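# Lower a held gear onto its shaft to mesh

## Task

The left gripper starts out holding a gear a little above the top of a shaft. Slide the gear onto that shaft until it is fully seated and sits square to the shaft, with its teeth meshing with the two neighbouring gears. Forcing or jamming it counts as failure.

## Robot and tools

Robot: two six-joint arms, left_arm and right_arm, each with a parallel two-finger gripper. In this job the left gripper already holds the gear and the right arm can mostly stay still. Joint order for every arm, in calls and in results: waist (joint1), shoulder (joint2), elbow (joint3), wrist pitch (joint4), wrist yaw (joint5), wrist roll (joint6). Stated ranges in rad: waist -2.618 to 3.054, shoulder 0.000 to 3.142, elbow 0.000 to 3.142, wrist pitch -1.571 to 1.571, wrist yaw -1.571 to 1.571, wrist roll -2.094 to 2.094; the true limits may differ by up to 0.059.

Frames: the scene frame has +z up, origin at table-top height midway between the bases, +x pointing out over the table, left_arm on the +y side (image left/right does not follow this). Hand poses in results (end_effector_position in metres, end_effector_quat_wxyz) are in each arm's own base frame. left_arm base sits near (+0.006, +0.304, -0.005), right_arm near (-0.002, -0.271, -0.001), both roughly level. Fingers point along the gripper's +z and close along its y; the reported position is the point between the pads, just behind the fingertips. Reported hand poses can be off by a few cm.

A row is always 14 numbers in [-1, 1]: left_arm's six joint numbers then its opening, then right_arm's six then its opening. Joint numbers are scaled offsets added to the current Joint targets (not to the previous row, not absolute angles): 1.0 equals 2.224 rad for waist, shoulder and elbow, and 8.485 rad for the three wrist joints. The opening is absolute, not an offset: +1 fully open (about 87 mm gap), +0.5 about 69 mm, 0 about 43 mm, -0.5 about 18 mm, -1 closed. To keep the gear held, keep resending the left opening a bit under its grip_measured reading (about 0.04 less for full force); sending 0 there is a real command, not a no-op.

execute_actions(actions, cameras): actions is a list of actions; each action is up to 15 rows, one per 1/30 s step, and a short action repeats its final row. Every row in an action counts from the targets at that action's start, so repeating an offset keeps moving further. An action pushing a joint more than 0.059 rad past its range is refused for both arms. An empty actions list returns state plus all camera images. cameras: list of names (cam_high, cam_left_wrist, cam_right_wrist, or ["all"]).

move(target, speed, blend, opening_speed, blocking, cameras): target is one 14-number row or a list of up to 15 rows; all joint values are offsets from the Joint targets at the call, the same base for every row. speed is rad/s for the joint with the longest path, 0.01 to 12.57, default 0.5, one number or one per row. blend in rad rounds corners between listed rows (0 means stop at each). opening_speed is per second on the -1..+1 scale, at least 0.2. blocking=false returns early while the move runs. The move: line reports done, off_target (resting more than 0.035 rad off), moving, held or fault, and limits=held if steps were withheld. Done does not imply no contact.

wait(seconds 0 to 10) lets the scene run holding commands. stop brakes a running move. zoom_image(camera, region [x0, y0, x1, y1] in pixels, at most 504 by 504) enlarges part of the latest image; images are 896x504. read_manual gives licence texts only. finished_scene(scene) ends the current scene with its number; call nothing else after it in that reply.

Result lines: Joint positions and Joint velocities give one block per arm in joint order (rad, rad/s) plus the gripper reading from 0 closed to 1 open; "within noise" means still. Joint targets is the base for your next offsets. grip_measured is the gripper reading on the command scale. Joint torques are total drive output including gravity, with offsets and noise; joints 1-3 wrap at ±28 N m. "joint sent to its limit" and "joint command not followed" flag clamped or withheld targets. MOTOR HOT appears near 75 °C; at 90 °C the arm folds and idles, so avoid long stretched or pushing holds.

Method: look with cam_high and cam_left_wrist (zoom in) to line the gear bore up over the shaft and the teeth with the neighbours, then lower slowly in small steps, rotating the wrist roll a little if the teeth do not engage. Watch torques and whether the hand stops short; if it stalls, back off rather than push. Then open the gripper gently and lift clear without tugging the gear.

Avoid: dropping the gear or releasing it while moving, fast contact, hard presses against the shaft, fixtures, table, or the other arm, letting the wrist camera cable touch anything, and anything leaving the table. The bar, plate and rail behind the table are fixtures up to about 3 cm high.

Each tool is called after "Request:" as name(argument=value, ...), one argument or row to a line, values as JSON.

## Session

Request:
execute_actions(
  actions=[],
)

Nothing of this call was run. Scene 2 begins with your next reply.

Request:
execute_actions(
  actions=[],
)

Request:
zoom_image(
  camera="cam_left_wrist",
  region=[300, 80, 720, 380],
)

Request:
zoom_image(
  camera="cam_high",
  region=[440, 190, 600, 310],
)

Scene clock: 0.00 s.
left_arm: end_effector_position=(+0.2826, -0.1438, +0.1208) grip_measured=-0.511 end_effector_quat_wxyz=(-0.008, +0.859, +0.512, +0.005) | right_arm: end_effector_position=(+0.3825, +0.0000, +0.3605) grip_measured=+1.000 end_effector_quat_wxyz=(+0.707, +0.000, +0.707, +0.000)
Joint positions: left_arm=[-0.61 1.758 1.505 -1.329 -0.015 1.457 0.244] | right_arm=[0 1.047 1.047 0 0 0 1]
Joint velocities: within noise
Joint torques (N m): no reading
Heat: left arm: 27 °C; right arm: 26 °C.
Joint targets: left_arm=[-0.607 1.747 1.512 -1.335 -0.020 1.457] | right_arm=[0.000 1.043 1.058 0.005 -0.001 0.000]
Tool commands: left_gripper/opening=-1.0 right_gripper/opening=+1.0

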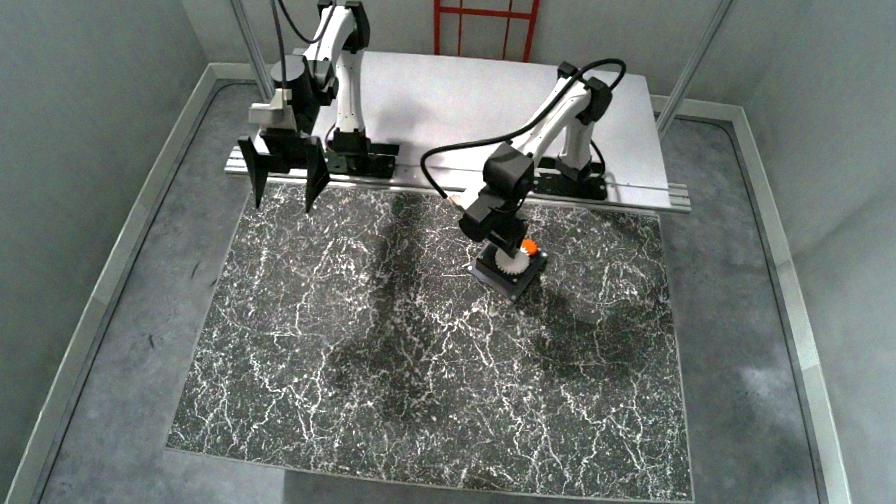

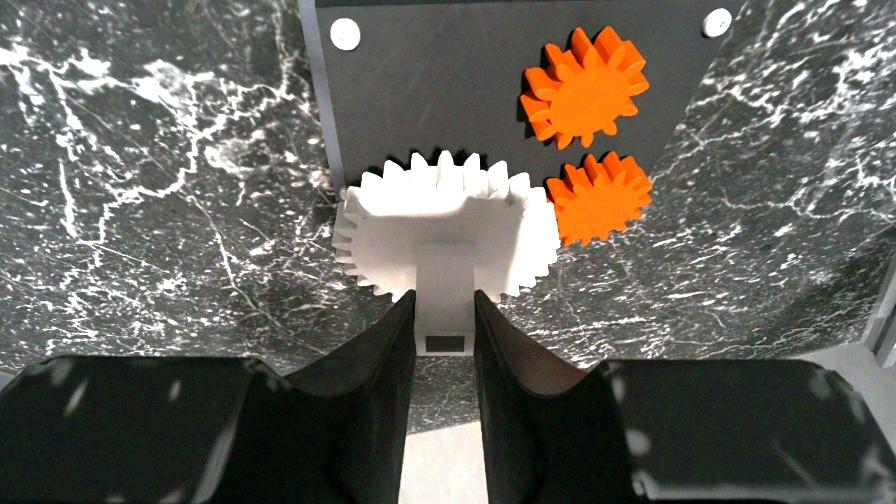

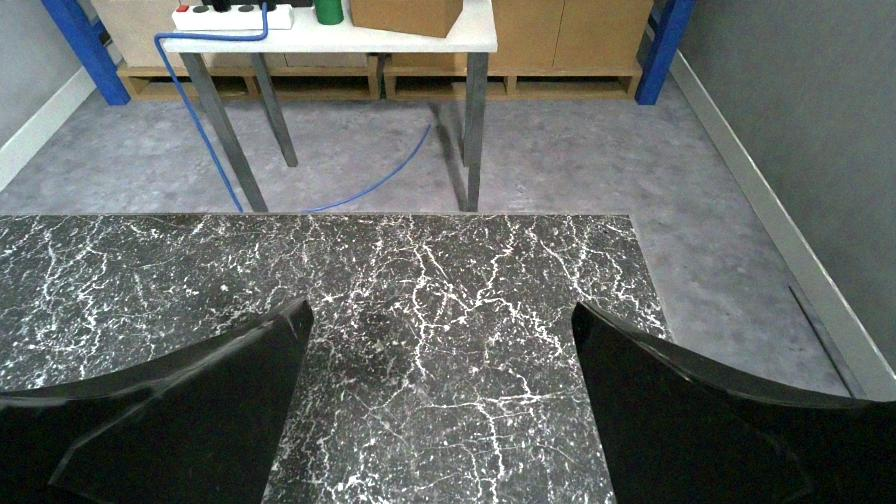

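Scaled by 1.200 from the camera's 896x504 image, which has a finer 1280x720 frame.

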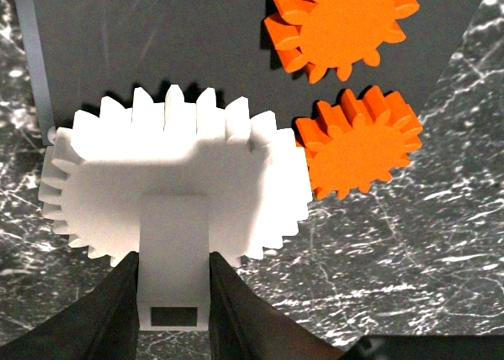

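Scaled by 3.150 from the camera's 896x504 image, which has a finer 1280x720 frame.

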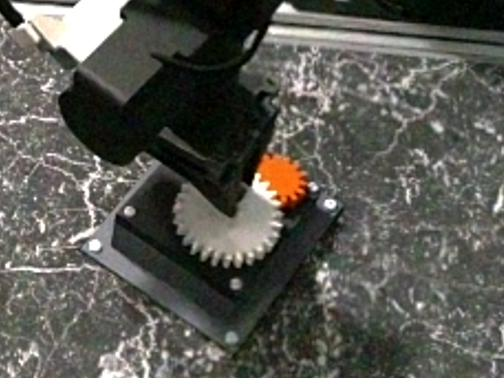

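Request:
move(
  target=[
    [0,0.0004,0.0263,-0.0068,0,0,-1,0,0,0,0,0,0,1],
    [0.0764,0.0004,0.0263,-0.0068,0,0,-1,0,0,0,0,0,0,1],
  ],
  cameras=["cam_left_wrist"],
)

Request:
zoom_image(
  camera="cam_left_wrist",
  region=[320, 0, 600, 200],
)

Scene clock: 30.57 s.
left_arm: end_effector_position=(+0.3026, -0.0942, +0.1317) grip_measured=-0.511 end_effector_quat_wxyz=(-0.008, +0.813, +0.582, +0.004) | right_arm: end_effector_position=(+0.3825, +0.0000, +0.3605) grip_measured=+1.000 end_effector_quat_wxyz=(+0.707, +0.000, +0.707, +0.000)
Joint positions: left_arm=[-0.441 1.758 1.548 -1.372 -0.015 1.457 0.244] | right_arm=[0 1.047 1.047 0 0 0 1]
Joint torques (N m): left_arm=[0.16 -7.41 7.2 0.18 0.14 -0.04] | right_arm=[-0.25 -2.84 8.09 2.25 -0.07 0.09]
Heat: left arm: 31 °C; right arm: 31 °C.
Joint targets: left_arm=[-0.437 1.748 1.571 -1.393 -0.020 1.457] | right_arm=[0.000 1.043 1.058 0.005 -0.001 0.000]
move: done
camera_calibration:
cam_left_wrist: T_world_to_cam=[[-0.945677, 0.325074, 0.00458123, 0.314759], [0.202722, 0.578608, 0.79001, -0.0916733], [0.254161, 0.748024, -0.613076, 0.215696], [0, 0, 0, 1]] pos_world=[0.261423, -0.210623, 0.203219]
Images, in order (width x height): cam_left_wrist 896x504.

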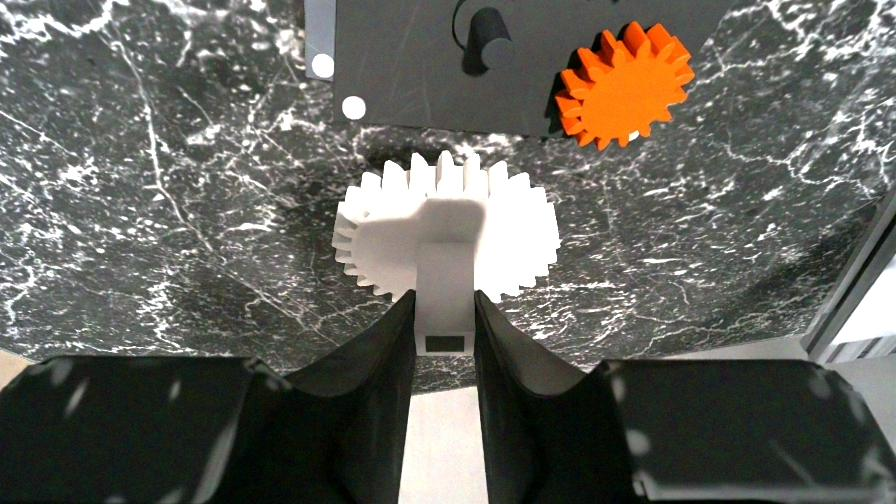

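Scaled by 1.800 from the camera's 896x504 image, which has a finer 1280x720 frame.

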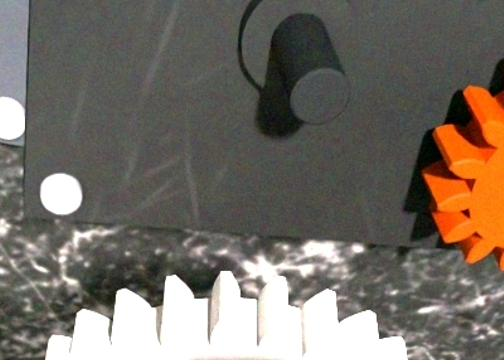

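Request:
move(
  target=[0,0.0715,0.0913,-0.0052,0,0,-1,0,0,0,0,0,0,1],
  cameras=["cam_left_wrist"],
)

Request:
zoom_image(
  camera="cam_left_wrist",
  region=[440, 0, 790, 200],
)

Scene clock: 57.77 s.
left_arm: end_effector_position=(+0.3378, -0.1108, +0.1403) grip_measured=-0.511 end_effector_quat_wxyz=(+0.003, +0.813, +0.582, +0.010) | right_arm: end_effector_position=(+0.3825, +0.0000, +0.3605) grip_measured=+1.000 end_effector_quat_wxyz=(+0.707, +0.000, +0.707, +0.000)
Joint positions: left_arm=[-0.441 1.891 1.75 -1.416 -0.015 1.457 0.244] | right_arm=[0 1.047 1.047 0 0 0 1]
Joint torques (N m): left_arm=[0.09 -6.24 7.28 0.24 0.11 -0.03] | right_arm=[-0.25 -2.84 8.1 2.25 -0.07 0.09]
Heat: left arm: 33 °C; right arm: 33 °C.
Joint targets: left_arm=[-0.437 1.907 1.774 -1.437 -0.020 1.457] | right_arm=[0.000 1.043 1.058 0.005 -0.001 0.000]
move: done
camera_calibration:
cam_left_wrist: T_world_to_cam=[[-0.945495, 0.324994, -0.0204453, 0.356869], [0.184769, 0.587123, 0.788129, -0.0887087], [0.268141, 0.741394, -0.61517, 0.219273], [0, 0, 0, 1]] pos_world=[0.295012, -0.226465, 0.212101]
Images, in order (width x height): cam_left_wrist 896x504.

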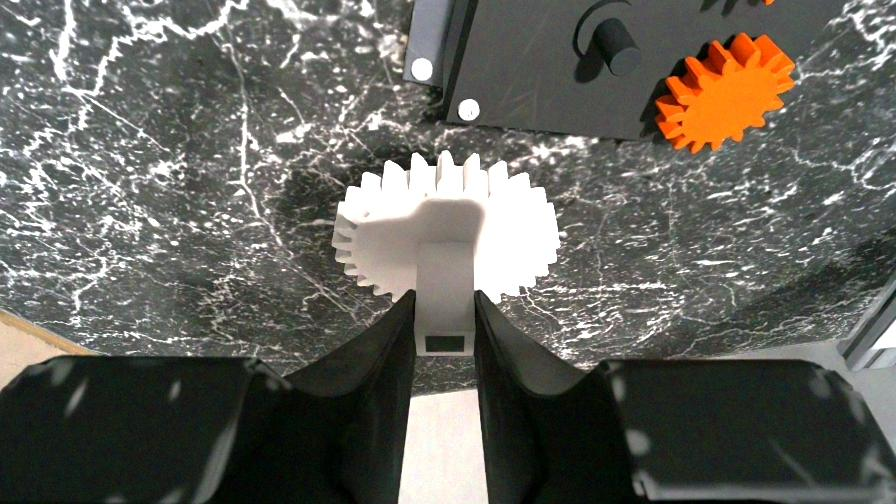

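Scaled by 1.440 from the camera's 896x504 image, which has a finer 1280x720 frame.

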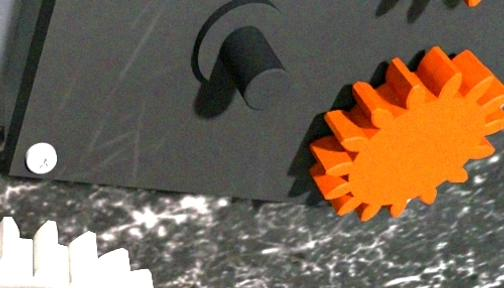

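Request:
move(
  target=[0,-0.0935,-0.1299,0.0098,0,0,-1,0,0,0,0,0,0,1],
  cameras=["cam_left_wrist"],
)

Request:
zoom_image(
  camera="cam_left_wrist",
  region=[320, 0, 600, 200],
)

Scene clock: 107.53 s.
left_arm: end_effector_position=(+0.2923, -0.0893, +0.1259) grip_measured=-0.511 end_effector_quat_wxyz=(-0.017, +0.813, +0.582, -0.001) | right_arm: end_effector_position=(+0.3825, +0.0000, +0.3605) grip_measured=+1.000 end_effector_quat_wxyz=(+0.707, +0.000, +0.707, +0.000)
Joint positions: left_arm=[-0.441 1.733 1.494 -1.363 -0.015 1.457 0.244] | right_arm=[0 1.047 1.047 0 0 0 1]
Joint torques (N m): left_arm=[0.14 -8.99 4.64 0.42 0.14 -0.01] | right_arm=[-0.25 -2.84 8.1 2.25 -0.06 0.09]
Heat: left arm: 33 °C; right arm: 35 °C.
Joint targets: left_arm=[-0.437 1.699 1.485 -1.354 -0.020 1.457] | right_arm=[0.000 1.043 1.058 0.005 -0.001 0.000]
move: done
camera_calibration:
cam_left_wrist: T_world_to_cam=[[-0.94544, 0.324889, 0.0243137, 0.300846], [0.216874, 0.571906, 0.791132, -0.0926535], [0.243125, 0.75324, -0.611162, 0.21459], [0, 0, 0, 1]] pos_world=[0.252354, -0.20639, 0.197136]
Images, in order (width x height): cam_left_wrist 896x504.

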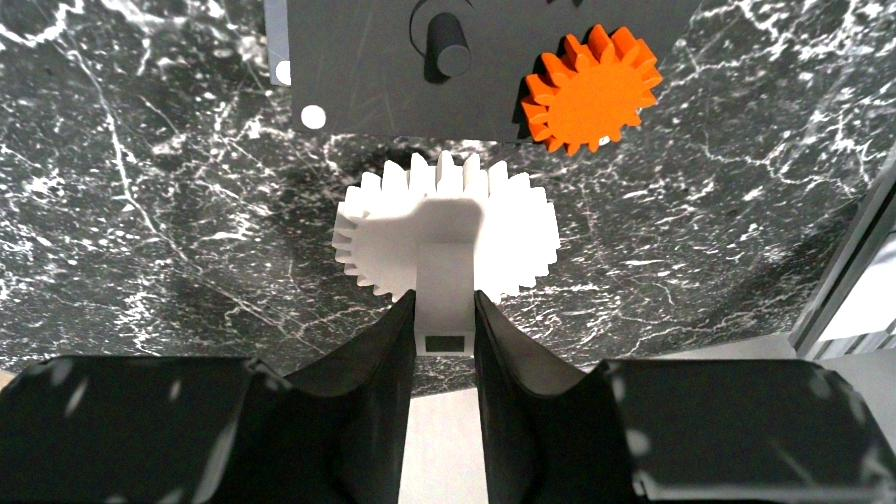

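Scaled by 1.800 from the camera's 896x504 image, which has a finer 1280x720 frame.

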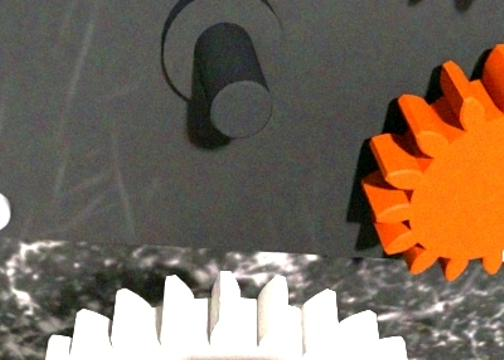

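Request:
move(
  target=[
    [0,-0.0391,-0.0382,0.0093,0,0,-1,0,0,0,0,0,0,1],
    [-0.0809,-0.0391,-0.0382,0.0093,0,0,-1,0,0,0,0,0,0,1],
  ],
  cameras=["cam_left_wrist","cam_high"],
)

Request:
zoom_image(
  camera="cam_left_wrist",
  region=[300, 0, 720, 300],
)

Request:
zoom_image(
  camera="cam_high",
  region=[460, 200, 580, 300],
)

Scene clock: 154.33 s.
left_arm: end_effector_position=(+0.2704, -0.1376, +0.1294) grip_measured=-0.511 end_effector_quat_wxyz=(+0.021, +0.860, +0.509, +0.018) | right_arm: end_effector_position=(+0.3825, +0.0000, +0.3605) grip_measured=+1.000 end_effector_quat_wxyz=(+0.707, +0.000, +0.707, +0.000)
Joint positions: left_arm=[-0.617 1.644 1.41 -1.283 -0.016 1.457 0.244] | right_arm=[0 1.047 1.047 0 0 0 1]
Joint torques (N m): left_arm=[-0.21 -8.29 4.68 0.55 0.14 -0.02] | right_arm=[-0.24 -2.85 8.1 2.25 -0.07 0.09]
Heat: left arm: 35 °C; right arm: 36 °C.
Joint targets: left_arm=[-0.618 1.612 1.400 -1.275 -0.020 1.457] | right_arm=[0.000 1.043 1.058 0.005 -0.001 0.000]
move: done
camera_calibration:
cam_left_wrist: T_world_to_cam=[[-0.872791, 0.484443, -0.0595874, 0.308901], [0.258848, 0.562901, 0.784946, -0.074887], [0.413803, 0.66967, -0.616692, 0.201541], [0, 0, 0, 1]] pos_world=[0.205592, -0.242457, 0.201478]
Images, in order (width x height): cam_high 896x504, cam_left_wrist 896x504.

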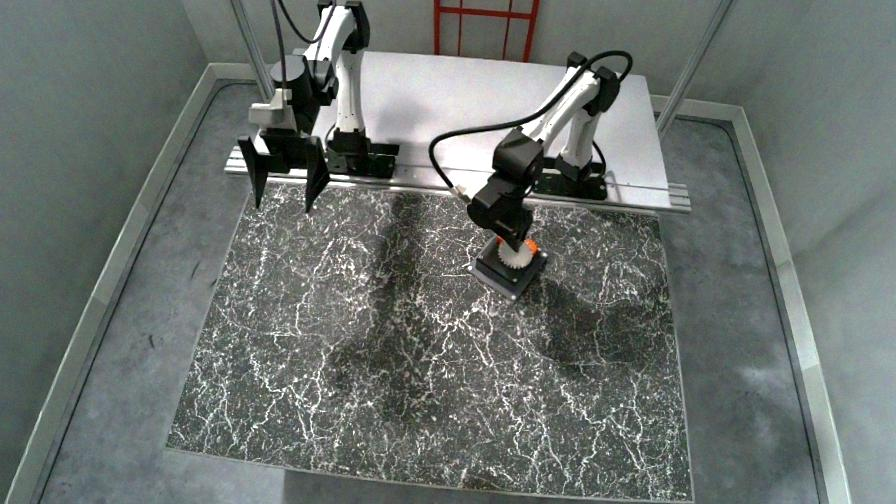

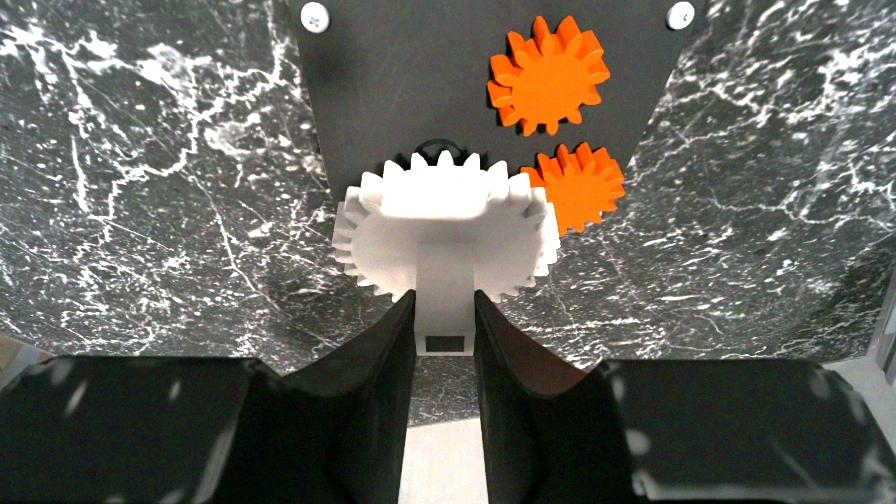

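Scaled by 1.200 from the camera's 896x504 image, which has a finer 1280x720 frame.

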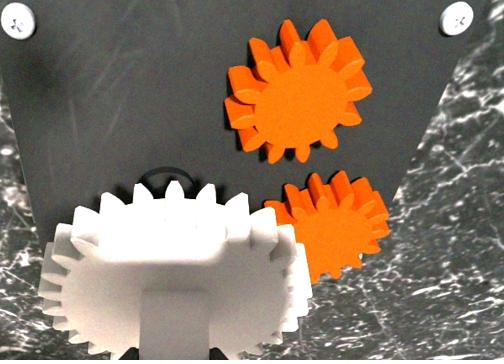

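Scaled by 4.200 from the camera's 896x504 image, which has a finer 1280x720 frame.

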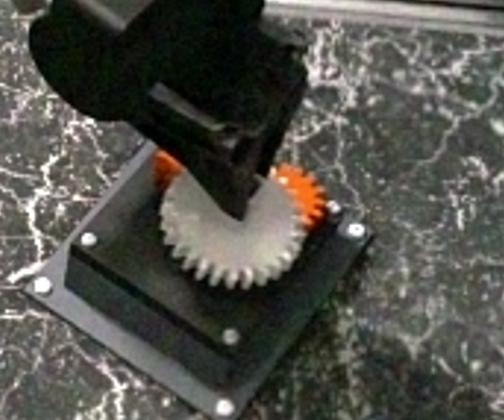

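Request:
move(
  target=[-0.0008,-0.0008,-0.0232,0.0056,0,0,-1,0,0,0,0,0,0,1],
)

Request:
move(
  target=[0,-0.0004,-0.0088,0.0022,0,0,-1,0,0,0,0,0,0,1],
  cameras=["cam_left_wrist"],
)

Request:
zoom_image(
  camera="cam_left_wrist",
  region=[300, 0, 720, 300],
)

Scene clock: 170.67 s.
left_arm: end_effector_position=(+0.2690, -0.1366, +0.1163) grip_measured=-0.511 end_effector_quat_wxyz=(+0.019, +0.861, +0.509, +0.017) | right_arm: end_effector_position=(+0.3825, +0.0000, +0.3605) grip_measured=+1.000 end_effector_quat_wxyz=(+0.707, +0.000, +0.707, +0.000)
Joint positions: left_arm=[-0.617 1.644 1.358 -1.237 -0.016 1.457 0.244] | right_arm=[0 1.047 1.047 0 0 0 1]
Joint torques (N m): left_arm=[-0.29 -8.47 4.71 0.55 0.13 -0.04] | right_arm=[-0.24 -2.84 8.1 2.25 -0.07 0.09]
Heat: left arm: 37 °C; right arm: 37 °C.
Joint targets: left_arm=[-0.619 1.610 1.349 -1.227 -0.020 1.457] | right_arm=[0.000 1.043 1.058 0.005 -0.001 0.000]
move: done

Scene clock: 171.37 s.
left_arm: end_effector_position=(+0.2691, -0.1367, +0.1156) grip_measured=-0.511 end_effector_quat_wxyz=(+0.023, +0.860, +0.509, +0.019) | right_arm: end_effector_position=(+0.3825, +0.0000, +0.3605) grip_measured=+1.000 end_effector_quat_wxyz=(+0.707, +0.000, +0.707, +0.000)
Joint positions: left_arm=[-0.617 1.635 1.345 -1.222 -0.016 1.457 0.244] | right_arm=[0 1.047 1.047 0 0 0 1]
Joint torques (N m): left_arm=[-0.36 -7.68 4.27 0.62 0.13 -0.03] | right_arm=[-0.24 -2.84 8.1 2.25 -0.07 0.09]
Heat: left arm: 37 °C; right arm: 37 °C.
Joint targets: left_arm=[-0.619 1.609 1.329 -1.209 -0.020 1.457] | right_arm=[0.000 1.043 1.058 0.005 -0.001 0.000]
move: done
camera_calibration:
cam_left_wrist: T_world_to_cam=[[-0.872558, 0.484287, -0.064101, 0.307016], [0.255951, 0.56498, 0.784402, -0.0630862], [0.416091, 0.668029, -0.616932, 0.192097], [0, 0, 0, 1]] pos_world=[0.204107, -0.241368, 0.187675]
Images, in order (width x height): cam_left_wrist 896x504.

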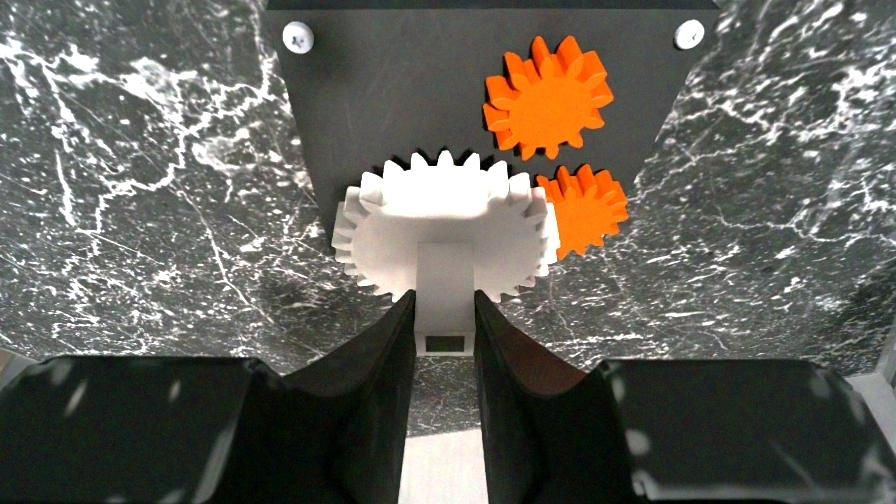

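Scaled by 1.200 from the camera's 896x504 image, which has a finer 1280x720 frame.

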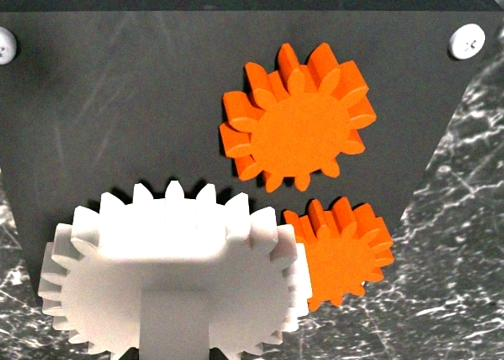

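Request:
move(
  target=[0.005,0,-0.002,0,0,0,-1,0,0,0,0,0,0,1],
  speed=0.05,
)

Request:
move(
  target=[0.002,0,0,0,0,0,-1,0,0,0,0,0,0,1],
  speed=0.05,
)

Request:
move(
  target=[-0.009,0,0,0,0,0,-1,0,0,0,0,0,0,1],
  speed=0.05,
)

Request:
move(
  target=[-0.004,0,0,0,0,0,-1,0,0,0,0,0,0,1],
  speed=0.05,
)

Scene clock: 193.87 s.
left_arm: end_effector_position=(+0.2691, -0.1367, +0.1156) grip_measured=-0.511 end_effector_quat_wxyz=(+0.023, +0.860, +0.509, +0.019) | right_arm: end_effector_position=(+0.3825, +0.0000, +0.3605) grip_measured=+1.000 end_effector_quat_wxyz=(+0.707, +0.000, +0.707, +0.000)
Joint positions: left_arm=[-0.617 1.635 1.345 -1.222 -0.016 1.457 0.244] | right_arm=[0 1.047 1.047 0 0 0 1]
Joint torques (N m): left_arm=[0.59 -7.76 3.79 0.62 0.13 -0.01] | right_arm=[-0.24 -2.84 8.1 2.25 -0.06 0.09]
Heat: left arm: 37 °C; right arm: 38 °C.
Joint targets: left_arm=[-0.608 1.609 1.325 -1.209 -0.020 1.457] | right_arm=[0.000 1.043 1.058 0.005 -0.001 0.000]
move: done

Scene clock: 194.57 s.
left_arm: end_effector_position=(+0.2692, -0.1365, +0.1156) grip_measured=-0.511 end_effector_quat_wxyz=(+0.023, +0.860, +0.509, +0.019) | right_arm: end_effector_position=(+0.3825, +0.0000, +0.3605) grip_measured=+1.000 end_effector_quat_wxyz=(+0.707, +0.000, +0.707, +0.000)
Joint positions: left_arm=[-0.616 1.635 1.345 -1.222 -0.016 1.457 0.244] | right_arm=[0 1.047 1.047 0 0 0 1]
Joint torques (N m): left_arm=[0.95 -7.62 3.77 0.62 0.14 -0.01] | right_arm=[-0.23 -2.84 8.1 2.25 -0.07 0.09]
Heat: left arm: 37 °C; right arm: 38 °C.
Joint targets: left_arm=[-0.603 1.609 1.325 -1.209 -0.020 1.457] | right_arm=[0.000 1.043 1.058 0.005 -0.001 0.000]
move: done

Scene clock: 195.33 s.
left_arm: end_effector_position=(+0.2690, -0.1366, +0.1155) grip_measured=-0.511 end_effector_quat_wxyz=(+0.024, +0.860, +0.509, +0.020) | right_arm: end_effector_position=(+0.3825, +0.0000, +0.3605) grip_measured=+1.000 end_effector_quat_wxyz=(+0.707, +0.000, +0.707, +0.000)
Joint positions: left_arm=[-0.617 1.633 1.342 -1.22 -0.017 1.457 0.244] | right_arm=[0 1.047 1.047 0 0 0 1]
Joint torques (N m): left_arm=[-0.72 -7.53 4.12 0.6 0.14 0] | right_arm=[-0.24 -2.84 8.1 2.25 -0.07 0.09]
Heat: left arm: 37 °C; right arm: 38 °C.
Joint targets: left_arm=[-0.624 1.609 1.325 -1.209 -0.020 1.457] | right_arm=[0.000 1.043 1.058 0.005 -0.001 0.000]
move: done

Scene clock: 196.03 s.
left_arm: end_effector_position=(+0.2683, -0.1380, +0.1155) grip_measured=-0.511 end_effector_quat_wxyz=(+0.023, +0.862, +0.505, +0.022) | right_arm: end_effector_position=(+0.3825, +0.0000, +0.3605) grip_measured=+1.000 end_effector_quat_wxyz=(+0.707, +0.000, +0.707, +0.000)
Joint positions: left_arm=[-0.625 1.633 1.341 -1.219 -0.022 1.457 0.244] | right_arm=[0 1.047 1.047 0 0 0 1]
Joint torques (N m): left_arm=[-0.81 -7.57 4.15 0.59 0.17 -0.03] | right_arm=[-0.23 -2.84 8.1 2.25 -0.06 0.09]
Heat: left arm: 37 °C; right arm: 38 °C.
Joint targets: left_arm=[-0.633 1.609 1.324 -1.209 -0.020 1.457] | right_arm=[0.000 1.043 1.058 0.005 -0.001 0.000]
move: done

Request:
move(
  target=[-0.004,0,0,0,0,0,-1,0,0,0,0,0,0,1],
  speed=0.05,
)

Request:
move(
  target=[0.013,0,0,0,0,0,-1,0,0,0,0,0,0,1],
  speed=0.05,
)

Request:
move(
  target=[0.004,0,0,0,0,0,-1,0,0,0,0,0,0,1],
  speed=0.05,
)

Request:
move(
  target=[0.003,0,0,0,0,0,-1,0,0,0,0,0,0,1],
  speed=0.05,
)

Request:
move(
  target=[0.003,0,0,0,0,0,-1,0,0,0,0,0,0,1],
  speed=0.05,
  cameras=["cam_left_wrist"],
)

Scene clock: 206.77 s.
left_arm: end_effector_position=(+0.2678, -0.1392, +0.1158) grip_measured=-0.511 end_effector_quat_wxyz=(+0.022, +0.864, +0.502, +0.024) | right_arm: end_effector_position=(+0.3825, +0.0000, +0.3605) grip_measured=+1.000 end_effector_quat_wxyz=(+0.707, +0.000, +0.707, +0.000)
Joint positions: left_arm=[-0.632 1.633 1.341 -1.219 -0.027 1.457 0.244] | right_arm=[0 1.047 1.047 0 0 0 1]
Joint torques (N m): left_arm=[-1.01 -7.45 4.12 0.59 0.27 -0.03] | right_arm=[-0.24 -2.84 8.1 2.25 -0.07 0.09]
Heat: left arm: 37 °C; right arm: 38 °C.
Joint targets: left_arm=[-0.641 1.609 1.324 -1.209 -0.020 1.457] | right_arm=[0.000 1.043 1.058 0.005 -0.001 0.000]
move: done

Scene clock: 207.57 s.
left_arm: end_effector_position=(+0.2690, -0.1372, +0.1158) grip_measured=-0.511 end_effector_quat_wxyz=(+0.022, +0.862, +0.505, +0.024) | right_arm: end_effector_position=(+0.3825, +0.0000, +0.3605) grip_measured=+1.000 end_effector_quat_wxyz=(+0.707, +0.000, +0.707, +0.000)
Joint positions: left_arm=[-0.625 1.633 1.341 -1.219 -0.027 1.457 0.244] | right_arm=[0 1.047 1.047 0 0 0 1]
Joint torques (N m): left_arm=[1.01 -7.51 4.18 0.6 0.25 -0.03] | right_arm=[-0.25 -2.82 8.1 2.25 -0.07 0.09]
Heat: left arm: 37 °C; right arm: 38 °C.
Joint targets: left_arm=[-0.612 1.609 1.324 -1.209 -0.020 1.457] | right_arm=[0.000 1.043 1.058 0.005 -0.001 0.000]
move: done

Scene clock: 208.27 s.
left_arm: end_effector_position=(+0.2704, -0.1350, +0.1156) grip_measured=-0.511 end_effector_quat_wxyz=(+0.022, +0.860, +0.509, +0.025) | right_arm: end_effector_position=(+0.3825, +0.0000, +0.3605) grip_measured=+1.000 end_effector_quat_wxyz=(+0.707, +0.000, +0.707, +0.000)
Joint positions: left_arm=[-0.616 1.633 1.34 -1.217 -0.027 1.457 0.244] | right_arm=[0 1.047 1.047 0 0 0 1]
Joint torques (N m): left_arm=[1.03 -7.46 4.21 0.58 0.25 -0.04] | right_arm=[-0.24 -2.84 8.09 2.25 -0.07 0.09]
Heat: left arm: 37 °C; right arm: 38 °C.
Joint targets: left_arm=[-0.604 1.609 1.325 -1.209 -0.020 1.457] | right_arm=[0.000 1.043 1.058 0.005 -0.001 0.000]
move: done

Scene clock: 208.97 s.
left_arm: end_effector_position=(+0.2714, -0.1330, +0.1156) grip_measured=-0.511 end_effector_quat_wxyz=(+0.022, +0.858, +0.512, +0.024) | right_arm: end_effector_position=(+0.3825, +0.0000, +0.3605) grip_measured=+1.000 end_effector_quat_wxyz=(+0.707, +0.000, +0.707, +0.000)
Joint positions: left_arm=[-0.608 1.633 1.34 -1.217 -0.026 1.457 0.244] | right_arm=[0 1.047 1.047 0 0 0 1]
Joint torques (N m): left_arm=[0.91 -7.51 4.22 0.57 0.26 0.01] | right_arm=[-0.24 -2.84 8.1 2.25 -0.06 0.09]
Heat: left arm: 37 °C; right arm: 38 °C.
Joint targets: left_arm=[-0.597 1.609 1.325 -1.209 -0.020 1.457] | right_arm=[0.000 1.043 1.058 0.005 -0.001 0.000]
move: done

Scene clock: 209.67 s.
left_arm: end_effector_position=(+0.2722, -0.1313, +0.1154) grip_measured=-0.511 end_effector_quat_wxyz=(+0.022, +0.857, +0.515, +0.025) | right_arm: end_effector_position=(+0.3825, +0.0000, +0.3605) grip_measured=+1.000 end_effector_quat_wxyz=(+0.707, +0.000, +0.707, +0.000)
Joint positions: left_arm=[-0.602 1.633 1.339 -1.216 -0.026 1.457 0.244] | right_arm=[0 1.047 1.047 0 0 0 1]
Joint torques (N m): left_arm=[0.85 -7.51 4.31 0.57 0.25 -0.03] | right_arm=[-0.24 -2.84 8.1 2.25 -0.06 0.09]
Heat: left arm: 37 °C; right arm: 38 °C.
Joint targets: left_arm=[-0.590 1.609 1.325 -1.209 -0.020 1.457] | right_arm=[0.000 1.043 1.058 0.005 -0.001 0.000]
move: done
camera_calibration:
cam_left_wrist: T_world_to_cam=[[-0.879212, 0.471513, -0.0682726, 0.307647], [0.240804, 0.563447, 0.790279, -0.0634728], [0.411095, 0.678383, -0.608932, 0.188891], [0, 0, 0, 1]] pos_world=[0.208119, -0.237437, 0.186187]
Images, in order (width x height): cam_left_wrist 896x504.

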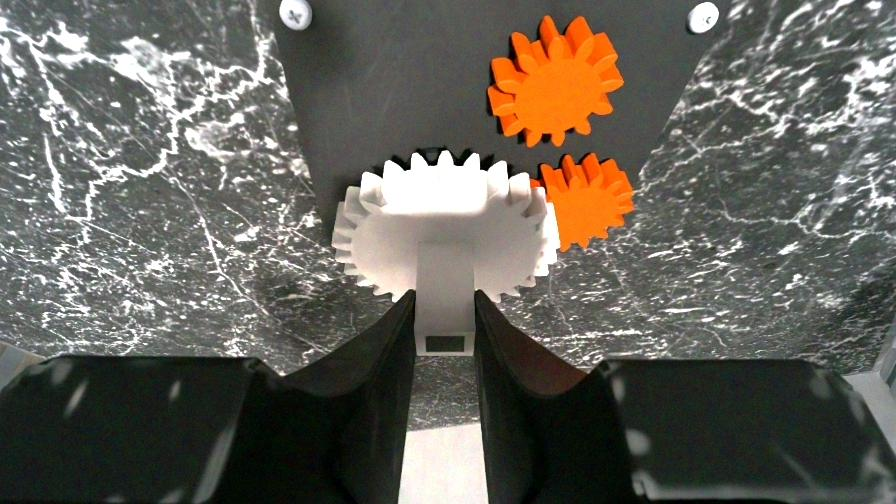

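Request:
zoom_image(
  camera="cam_left_wrist",
  region=[380, 120, 500, 200],
)

Scaled by 4.200 from the camera's 896x504 image, which has a finer 1280x720 frame.

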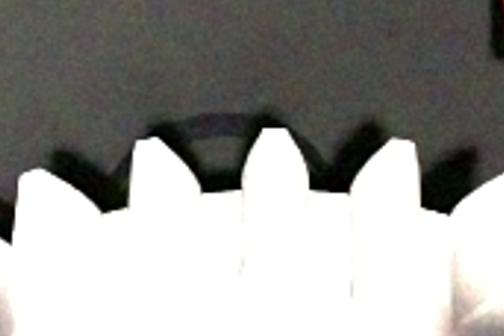

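Request:
move(
  target=[
    [0,0.0022,0.031,-0.0062,0,0,-1,0,0,0,0,0,0,1],
    [-0.013,0.0022,0.031,-0.0062,0,0,-1,0,0,0,0,0,0,1],
  ],
)

Request:
move(
  target=[0,0,-0.0274,0.0068,0,0,-1,0,0,0,0,0,0,1],
  cameras=["cam_left_wrist"],
)

Request:
zoom_image(
  camera="cam_left_wrist",
  region=[380, 100, 600, 250],
)

Scene clock: 265.30 s.
left_arm: end_effector_position=(+0.2723, -0.1357, +0.1234) grip_measured=-0.511 end_effector_quat_wxyz=(+0.026, +0.859, +0.510, +0.026) | right_arm: end_effector_position=(+0.3825, +0.0000, +0.3605) grip_measured=+1.000 end_effector_quat_wxyz=(+0.707, +0.000, +0.707, +0.000)
Joint positions: left_arm=[-0.614 1.633 1.371 -1.241 -0.025 1.457 0.244] | right_arm=[0 1.047 1.047 0 0 0 1]
Joint torques (N m): left_arm=[-0.64 -7.17 7.27 0.31 0.23 -0.03] | right_arm=[-0.25 -2.84 8.1 2.25 -0.07 0.09]
Heat: left arm: 37 °C; right arm: 39 °C.
Joint targets: left_arm=[-0.619 1.614 1.394 -1.261 -0.020 1.457] | right_arm=[0.000 1.043 1.058 0.005 -0.001 0.000]
move: done

Scene clock: 266.27 s.
left_arm: end_effector_position=(+0.2716, -0.1353, +0.1159) grip_measured=-0.511 end_effector_quat_wxyz=(+0.025, +0.859, +0.510, +0.025) | right_arm: end_effector_position=(+0.3825, +0.0000, +0.3605) grip_measured=+1.000 end_effector_quat_wxyz=(+0.707, +0.000, +0.707, +0.000)
Joint positions: left_arm=[-0.614 1.633 1.341 -1.213 -0.025 1.457 0.244] | right_arm=[0 1.047 1.047 0 0 0 1]
Joint torques (N m): left_arm=[-0.7 -6.97 4.81 0.57 0.22 -0.07] | right_arm=[-0.24 -2.84 8.1 2.25 -0.07 0.09]
Heat: left arm: 37 °C; right arm: 39 °C.
Joint targets: left_arm=[-0.619 1.614 1.333 -1.204 -0.020 1.457] | right_arm=[0.000 1.043 1.058 0.005 -0.001 0.000]
move: done
camera_calibration:
cam_left_wrist: T_world_to_cam=[[-0.873498, 0.481305, -0.0731243, 0.309325], [0.244378, 0.563413, 0.789205, -0.0623458], [0.421048, 0.671499, -0.609761, 0.188534], [0, 0, 0, 1]] pos_world=[0.206049, -0.240354, 0.186784]
Images, in order (width x height): cam_left_wrist 896x504.

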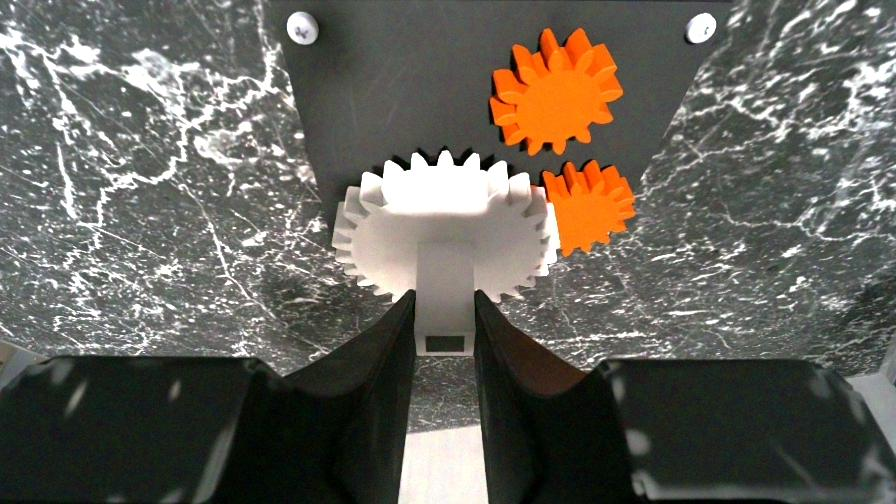

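Scaled by 2.291 from the camera's 896x504 image, which has a finer 1280x720 frame.

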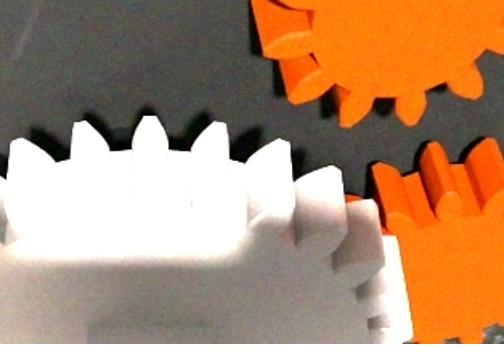

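Request:
move(
  target=[0,0.0211,0.0184,-0.0042,0.0015,0,-1,0,0,0,0,0,0,1],
  cameras=["cam_left_wrist"],
)

Request:
zoom_image(
  camera="cam_left_wrist",
  region=[380, 100, 600, 250],
)

Scene clock: 279.60 s.
left_arm: end_effector_position=(+0.2721, -0.1364, +0.1159) grip_measured=-0.511 end_effector_quat_wxyz=(+0.023, +0.860, +0.510, +0.022) | right_arm: end_effector_position=(+0.3825, +0.0000, +0.3605) grip_measured=+1.000 end_effector_quat_wxyz=(+0.707, +0.000, +0.707, +0.000)
Joint positions: left_arm=[-0.614 1.642 1.353 -1.221 -0.022 1.457 0.244] | right_arm=[0 1.047 1.047 0 0 0 1]
Joint torques (N m): left_arm=[-0.5 -4.41 7.13 0.3 0.36 -0.01] | right_arm=[-0.24 -2.85 8.09 2.25 -0.06 0.09]
Heat: left arm: 37 °C; right arm: 39 °C.
Joint targets: left_arm=[-0.619 1.661 1.374 -1.239 -0.007 1.457] | right_arm=[0.000 1.043 1.058 0.005 -0.001 0.000]
move: done
camera_calibration:
cam_left_wrist: T_world_to_cam=[[-0.873881, 0.481558, -0.0665951, 0.309705], [0.250208, 0.562981, 0.787686, -0.0633282], [0.416808, 0.67168, -0.612468, 0.190662], [0, 0, 0, 1]] pos_world=[0.207021, -0.241552, 0.187282]
Images, in order (width x height): cam_left_wrist 896x504.

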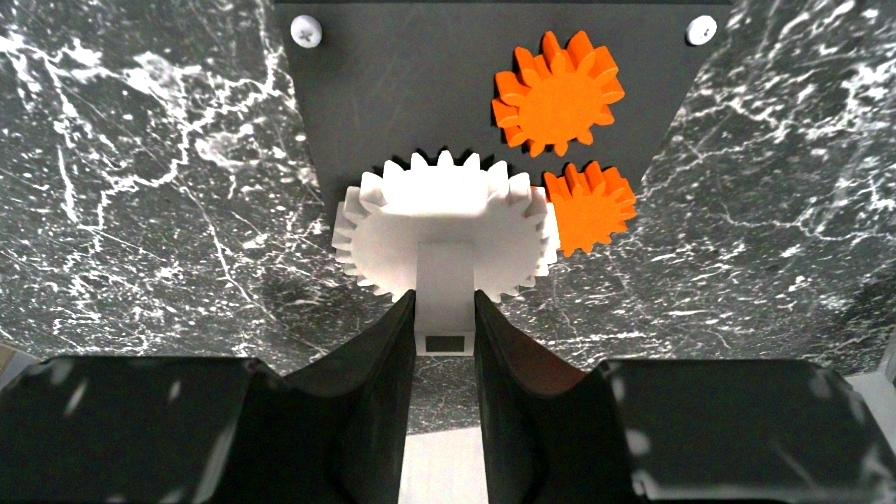

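Scaled by 2.291 from the camera's 896x504 image, which has a finer 1280x720 frame.

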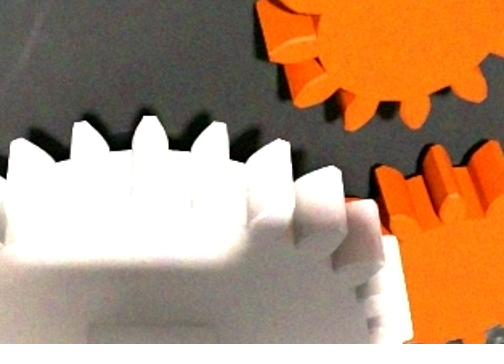

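Request:
move(
  target=[
    [0.004,0.009,0,0,0,0,-1,0,0,0,0,0,0,1],
    [0.014,0.009,0,0,0,0,-1,0,0,0,0,0,0,1],
  ],
  speed=0.05,
)

Request:
move(
  target=[-0.021,0,0,0,0,0,-1,0,0,0,0,0,0,1],
  speed=0.05,
)

Request:
move(
  target=[0.008,0.005,0,0,0,0,-1,0,0,0,0,0,0,1],
  speed=0.05,
)

Request:
move(
  target=[0.012,0,0,0,0,0,-1,0,0,0,0,0,0,1],
  speed=0.05,
  cameras=["cam_left_wrist"],
)

Request:
zoom_image(
  camera="cam_left_wrist",
  region=[380, 100, 600, 250],
)

Scene clock: 305.40 s.
left_arm: end_effector_position=(+0.2738, -0.1337, +0.1155) grip_measured=-0.511 end_effector_quat_wxyz=(+0.019, +0.856, +0.516, +0.018) | right_arm: end_effector_position=(+0.3825, +0.0000, +0.3605) grip_measured=+1.000 end_effector_quat_wxyz=(+0.707, +0.000, +0.707, +0.000)
Joint positions: left_arm=[-0.6 1.653 1.364 -1.231 -0.017 1.457 0.244] | right_arm=[0 1.047 1.047 0 0 0 1]
Joint torques (N m): left_arm=[0.91 -3.58 6.23 0.37 0.32 -0.02] | right_arm=[-0.24 -2.84 8.1 2.25 -0.07 0.09]
Heat: left arm: 34 °C; right arm: 40 °C.
Joint targets: left_arm=[-0.588 1.681 1.374 -1.239 -0.007 1.457] | right_arm=[0.000 1.043 1.058 0.005 -0.001 0.000]
move: done

Scene clock: 306.60 s.
left_arm: end_effector_position=(+0.2712, -0.1392, +0.1159) grip_measured=-0.511 end_effector_quat_wxyz=(+0.018, +0.862, +0.505, +0.022) | right_arm: end_effector_position=(+0.3825, +0.0000, +0.3605) grip_measured=+1.000 end_effector_quat_wxyz=(+0.707, +0.000, +0.707, +0.000)
Joint positions: left_arm=[-0.625 1.653 1.364 -1.231 -0.025 1.457 0.244] | right_arm=[0 1.047 1.047 0 0 0 1]
Joint torques (N m): left_arm=[-1.07 -3.64 6.26 0.39 0.37 0] | right_arm=[-0.24 -2.84 8.1 2.25 -0.07 0.09]
Heat: left arm: 34 °C; right arm: 40 °C.
Joint targets: left_arm=[-0.635 1.681 1.374 -1.239 -0.007 1.457] | right_arm=[0.000 1.043 1.058 0.005 -0.001 0.000]
move: done

Scene clock: 307.30 s.
left_arm: end_effector_position=(+0.2714, -0.1392, +0.1155) grip_measured=-0.511 end_effector_quat_wxyz=(+0.015, +0.863, +0.505, +0.021) | right_arm: end_effector_position=(+0.3825, +0.0000, +0.3605) grip_measured=+1.000 end_effector_quat_wxyz=(+0.707, +0.000, +0.707, +0.000)
Joint positions: left_arm=[-0.625 1.659 1.369 -1.236 -0.025 1.457 0.244] | right_arm=[0 1.047 1.047 0 0 0 1]
Joint torques (N m): left_arm=[0.55 -3.22 5.71 0.44 0.39 -0.04] | right_arm=[-0.24 -2.84 8.1 2.25 -0.06 0.09]
Heat: left arm: 33 °C; right arm: 40 °C.
Joint targets: left_arm=[-0.617 1.692 1.373 -1.239 -0.007 1.457] | right_arm=[0.000 1.043 1.058 0.005 -0.001 0.000]
move: done

Scene clock: 308.13 s.
left_arm: end_effector_position=(+0.2737, -0.1345, +0.1154) grip_measured=-0.511 end_effector_quat_wxyz=(+0.017, +0.857, +0.514, +0.018) | right_arm: end_effector_position=(+0.3825, +0.0000, +0.3605) grip_measured=+1.000 end_effector_quat_wxyz=(+0.707, +0.000, +0.707, +0.000)
Joint positions: left_arm=[-0.604 1.659 1.37 -1.237 -0.019 1.457 0.244] | right_arm=[0 1.047 1.047 0 0 0 1]
Joint torques (N m): left_arm=[1.13 -3.26 5.71 0.45 0.34 -0.01] | right_arm=[-0.24 -2.84 8.1 2.25 -0.07 0.09]
Heat: left arm: 33 °C; right arm: 40 °C.
Joint targets: left_arm=[-0.590 1.692 1.374 -1.239 -0.007 1.457] | right_arm=[0.000 1.043 1.058 0.005 -0.001 0.000]
move: done
camera_calibration:
cam_left_wrist: T_world_to_cam=[[-0.879376, 0.473327, -0.0515679, 0.308828], [0.255512, 0.560527, 0.787733, -0.0661871], [0.401761, 0.679537, -0.613855, 0.193732], [0, 0, 0, 1]] pos_world=[0.210654, -0.240725, 0.186986]
Images, in order (width x height): cam_left_wrist 896x504.

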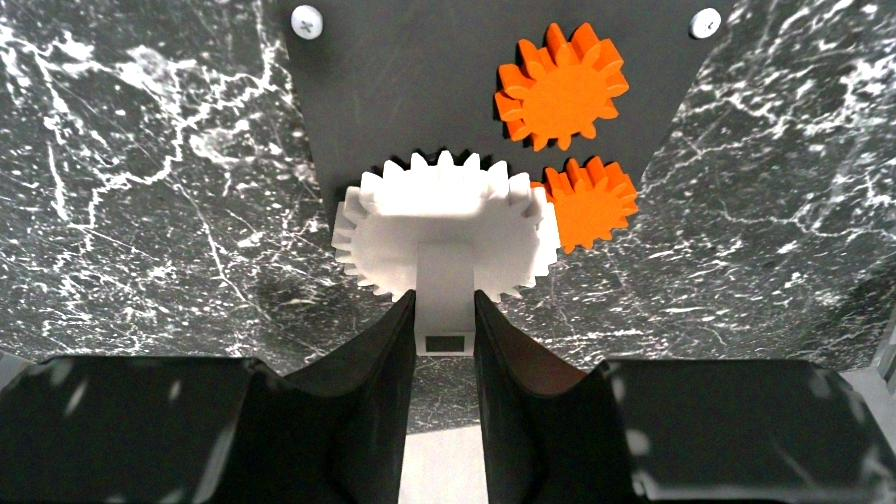

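Scaled by 2.291 from the camera's 896x504 image, which has a finer 1280x720 frame.

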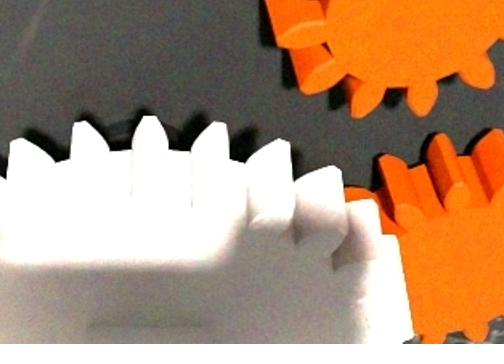

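Request:
zoom_image(
  camera="cam_left_wrist",
  region=[400, 130, 490, 190],
)

Scaled by 5.600 from the camera's 896x504 image, which has a finer 1280x720 frame.

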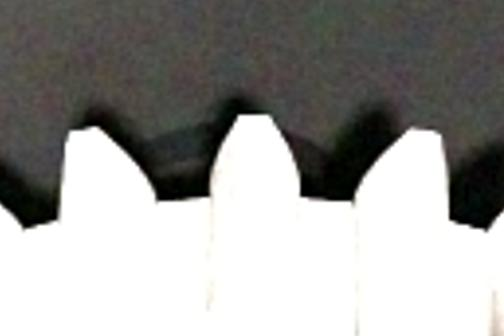

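Request:
move(
  target=[
    [0,0,0.018,-0.0047,0,0,-1,0,0,0,0,0,0,1],
    [0.0045,-0.0531,-0.0202,0.0044,0.005,0,-1,0,0,0,0,0,0,1],
  ],
  cameras=["cam_left_wrist"],
)

Request:
zoom_image(
  camera="cam_left_wrist",
  region=[380, 100, 600, 250],
)

Request:
zoom_image(
  camera="cam_left_wrist",
  region=[400, 130, 490, 190],
)

Scene clock: 358.50 s.
left_arm: end_effector_position=(+0.2692, -0.1367, +0.1211) grip_measured=-0.511 end_effector_quat_wxyz=(+0.048, +0.854, +0.519, +0.007) | right_arm: end_effector_position=(+0.3825, +0.0000, +0.3605) grip_measured=+1.000 end_effector_quat_wxyz=(+0.707, +0.000, +0.707, +0.000)
Joint positions: left_arm=[-0.591 1.604 1.339 -1.212 0.028 1.457 0.244] | right_arm=[0 1.047 1.047 0 0 0 1]
Joint torques (N m): left_arm=[0.9 -7.84 4.68 0.67 0.29 -0.05] | right_arm=[-0.24 -2.84 8.1 2.25 -0.07 0.09]
Heat: left arm: 33 °C; right arm: 41 °C.
Joint targets: left_arm=[-0.580 1.574 1.329 -1.202 0.035 1.457] | right_arm=[0.000 1.043 1.058 0.005 -0.001 0.000]
move: done
camera_calibration:
cam_left_wrist: T_world_to_cam=[[-0.882695, 0.460338, -0.0945387, 0.310526], [0.23927, 0.613373, 0.752677, -0.0524613], [0.404474, 0.641765, -0.651567, 0.199159], [0, 0, 0, 1]] pos_world=[0.206098, -0.238582, 0.198608]
Images, in order (width x height): cam_left_wrist 896x504.

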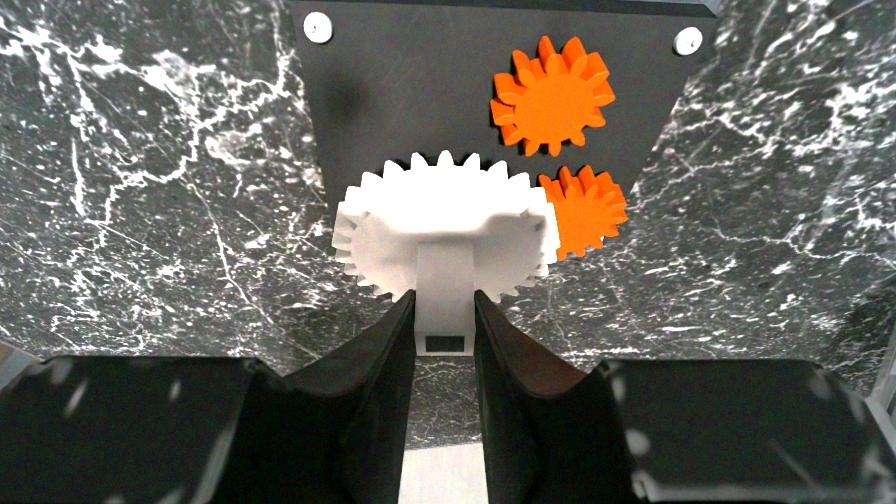

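Scaled by 2.291 from the camera's 896x504 image, which has a finer 1280x720 frame.

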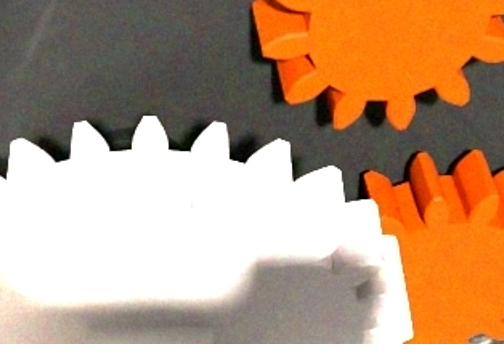

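Scaled by 5.600 from the camera's 896x504 image, which has a finer 1280x720 frame.

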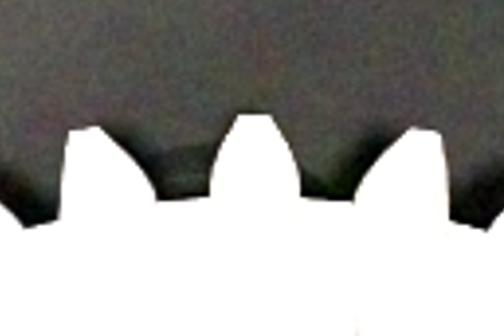

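Request:
move(
  target=[0,0,-0.0124,0.0033,0,0,-1,0,0,0,0,0,0,1],
)

Request:
move(
  target=[-0.003,0,-0.004,0.001,0,0,-1,0,0,0,0,0,0,1],
  cameras=["cam_left_wrist"],
)

Request:
zoom_image(
  camera="cam_left_wrist",
  region=[400, 130, 490, 190],
)

Scene clock: 367.80 s.
left_arm: end_effector_position=(+0.2677, -0.1357, +0.1151) grip_measured=-0.511 end_effector_quat_wxyz=(+0.045, +0.854, +0.519, +0.006) | right_arm: end_effector_position=(+0.3825, +0.0000, +0.3605) grip_measured=+1.000 end_effector_quat_wxyz=(+0.707, +0.000, +0.707, +0.000)
Joint positions: left_arm=[-0.591 1.604 1.316 -1.195 0.028 1.457 0.244] | right_arm=[0 1.047 1.047 0 0 0 1]
Joint torques (N m): left_arm=[0.87 -7.97 4.36 0.74 0.29 -0.03] | right_arm=[-0.24 -2.84 8.1 2.25 -0.07 0.1]
Heat: left arm: 33 °C; right arm: 41 °C.
Joint targets: left_arm=[-0.580 1.574 1.301 -1.174 0.035 1.457] | right_arm=[0.000 1.043 1.058 0.005 -0.001 0.000]
move: done

Scene clock: 368.50 s.
left_arm: end_effector_position=(+0.2676, -0.1356, +0.1149) grip_measured=-0.511 end_effector_quat_wxyz=(+0.048, +0.854, +0.519, +0.007) | right_arm: end_effector_position=(+0.3825, +0.0000, +0.3605) grip_measured=+1.000 end_effector_quat_wxyz=(+0.707, +0.000, +0.707, +0.000)
Joint positions: left_arm=[-0.591 1.598 1.308 -1.187 0.028 1.457 0.244] | right_arm=[0 1.047 1.047 0 0 0 1]
Joint torques (N m): left_arm=[0.18 -7.21 4.22 0.77 0.32 -0.03] | right_arm=[-0.24 -2.82 8.1 2.25 -0.07 0.09]
Heat: left arm: 33 °C; right arm: 41 °C.
Joint targets: left_arm=[-0.587 1.574 1.292 -1.165 0.035 1.457] | right_arm=[0.000 1.043 1.058 0.005 -0.001 0.000]
move: done
camera_calibration:
cam_left_wrist: T_world_to_cam=[[-0.882892, 0.459967, -0.0945069, 0.307976], [0.239203, 0.613735, 0.752404, -0.0480083], [0.404083, 0.641685, -0.651887, 0.195249], [0, 0, 0, 1]] pos_world=[0.204496, -0.237483, 0.192508]
Images, in order (width x height): cam_left_wrist 896x504.

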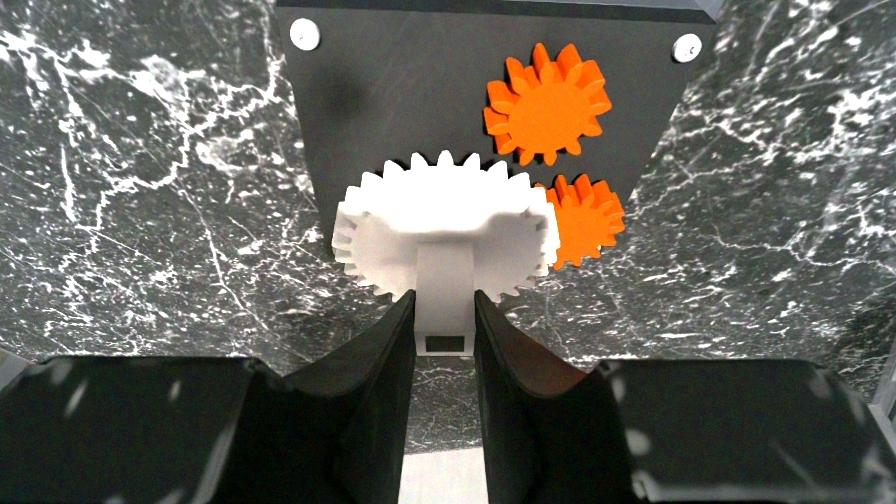

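Scaled by 5.600 from the camera's 896x504 image, which has a finer 1280x720 frame.

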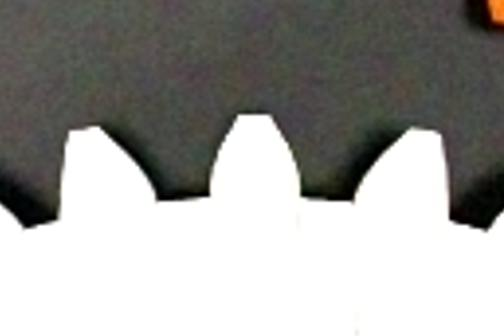

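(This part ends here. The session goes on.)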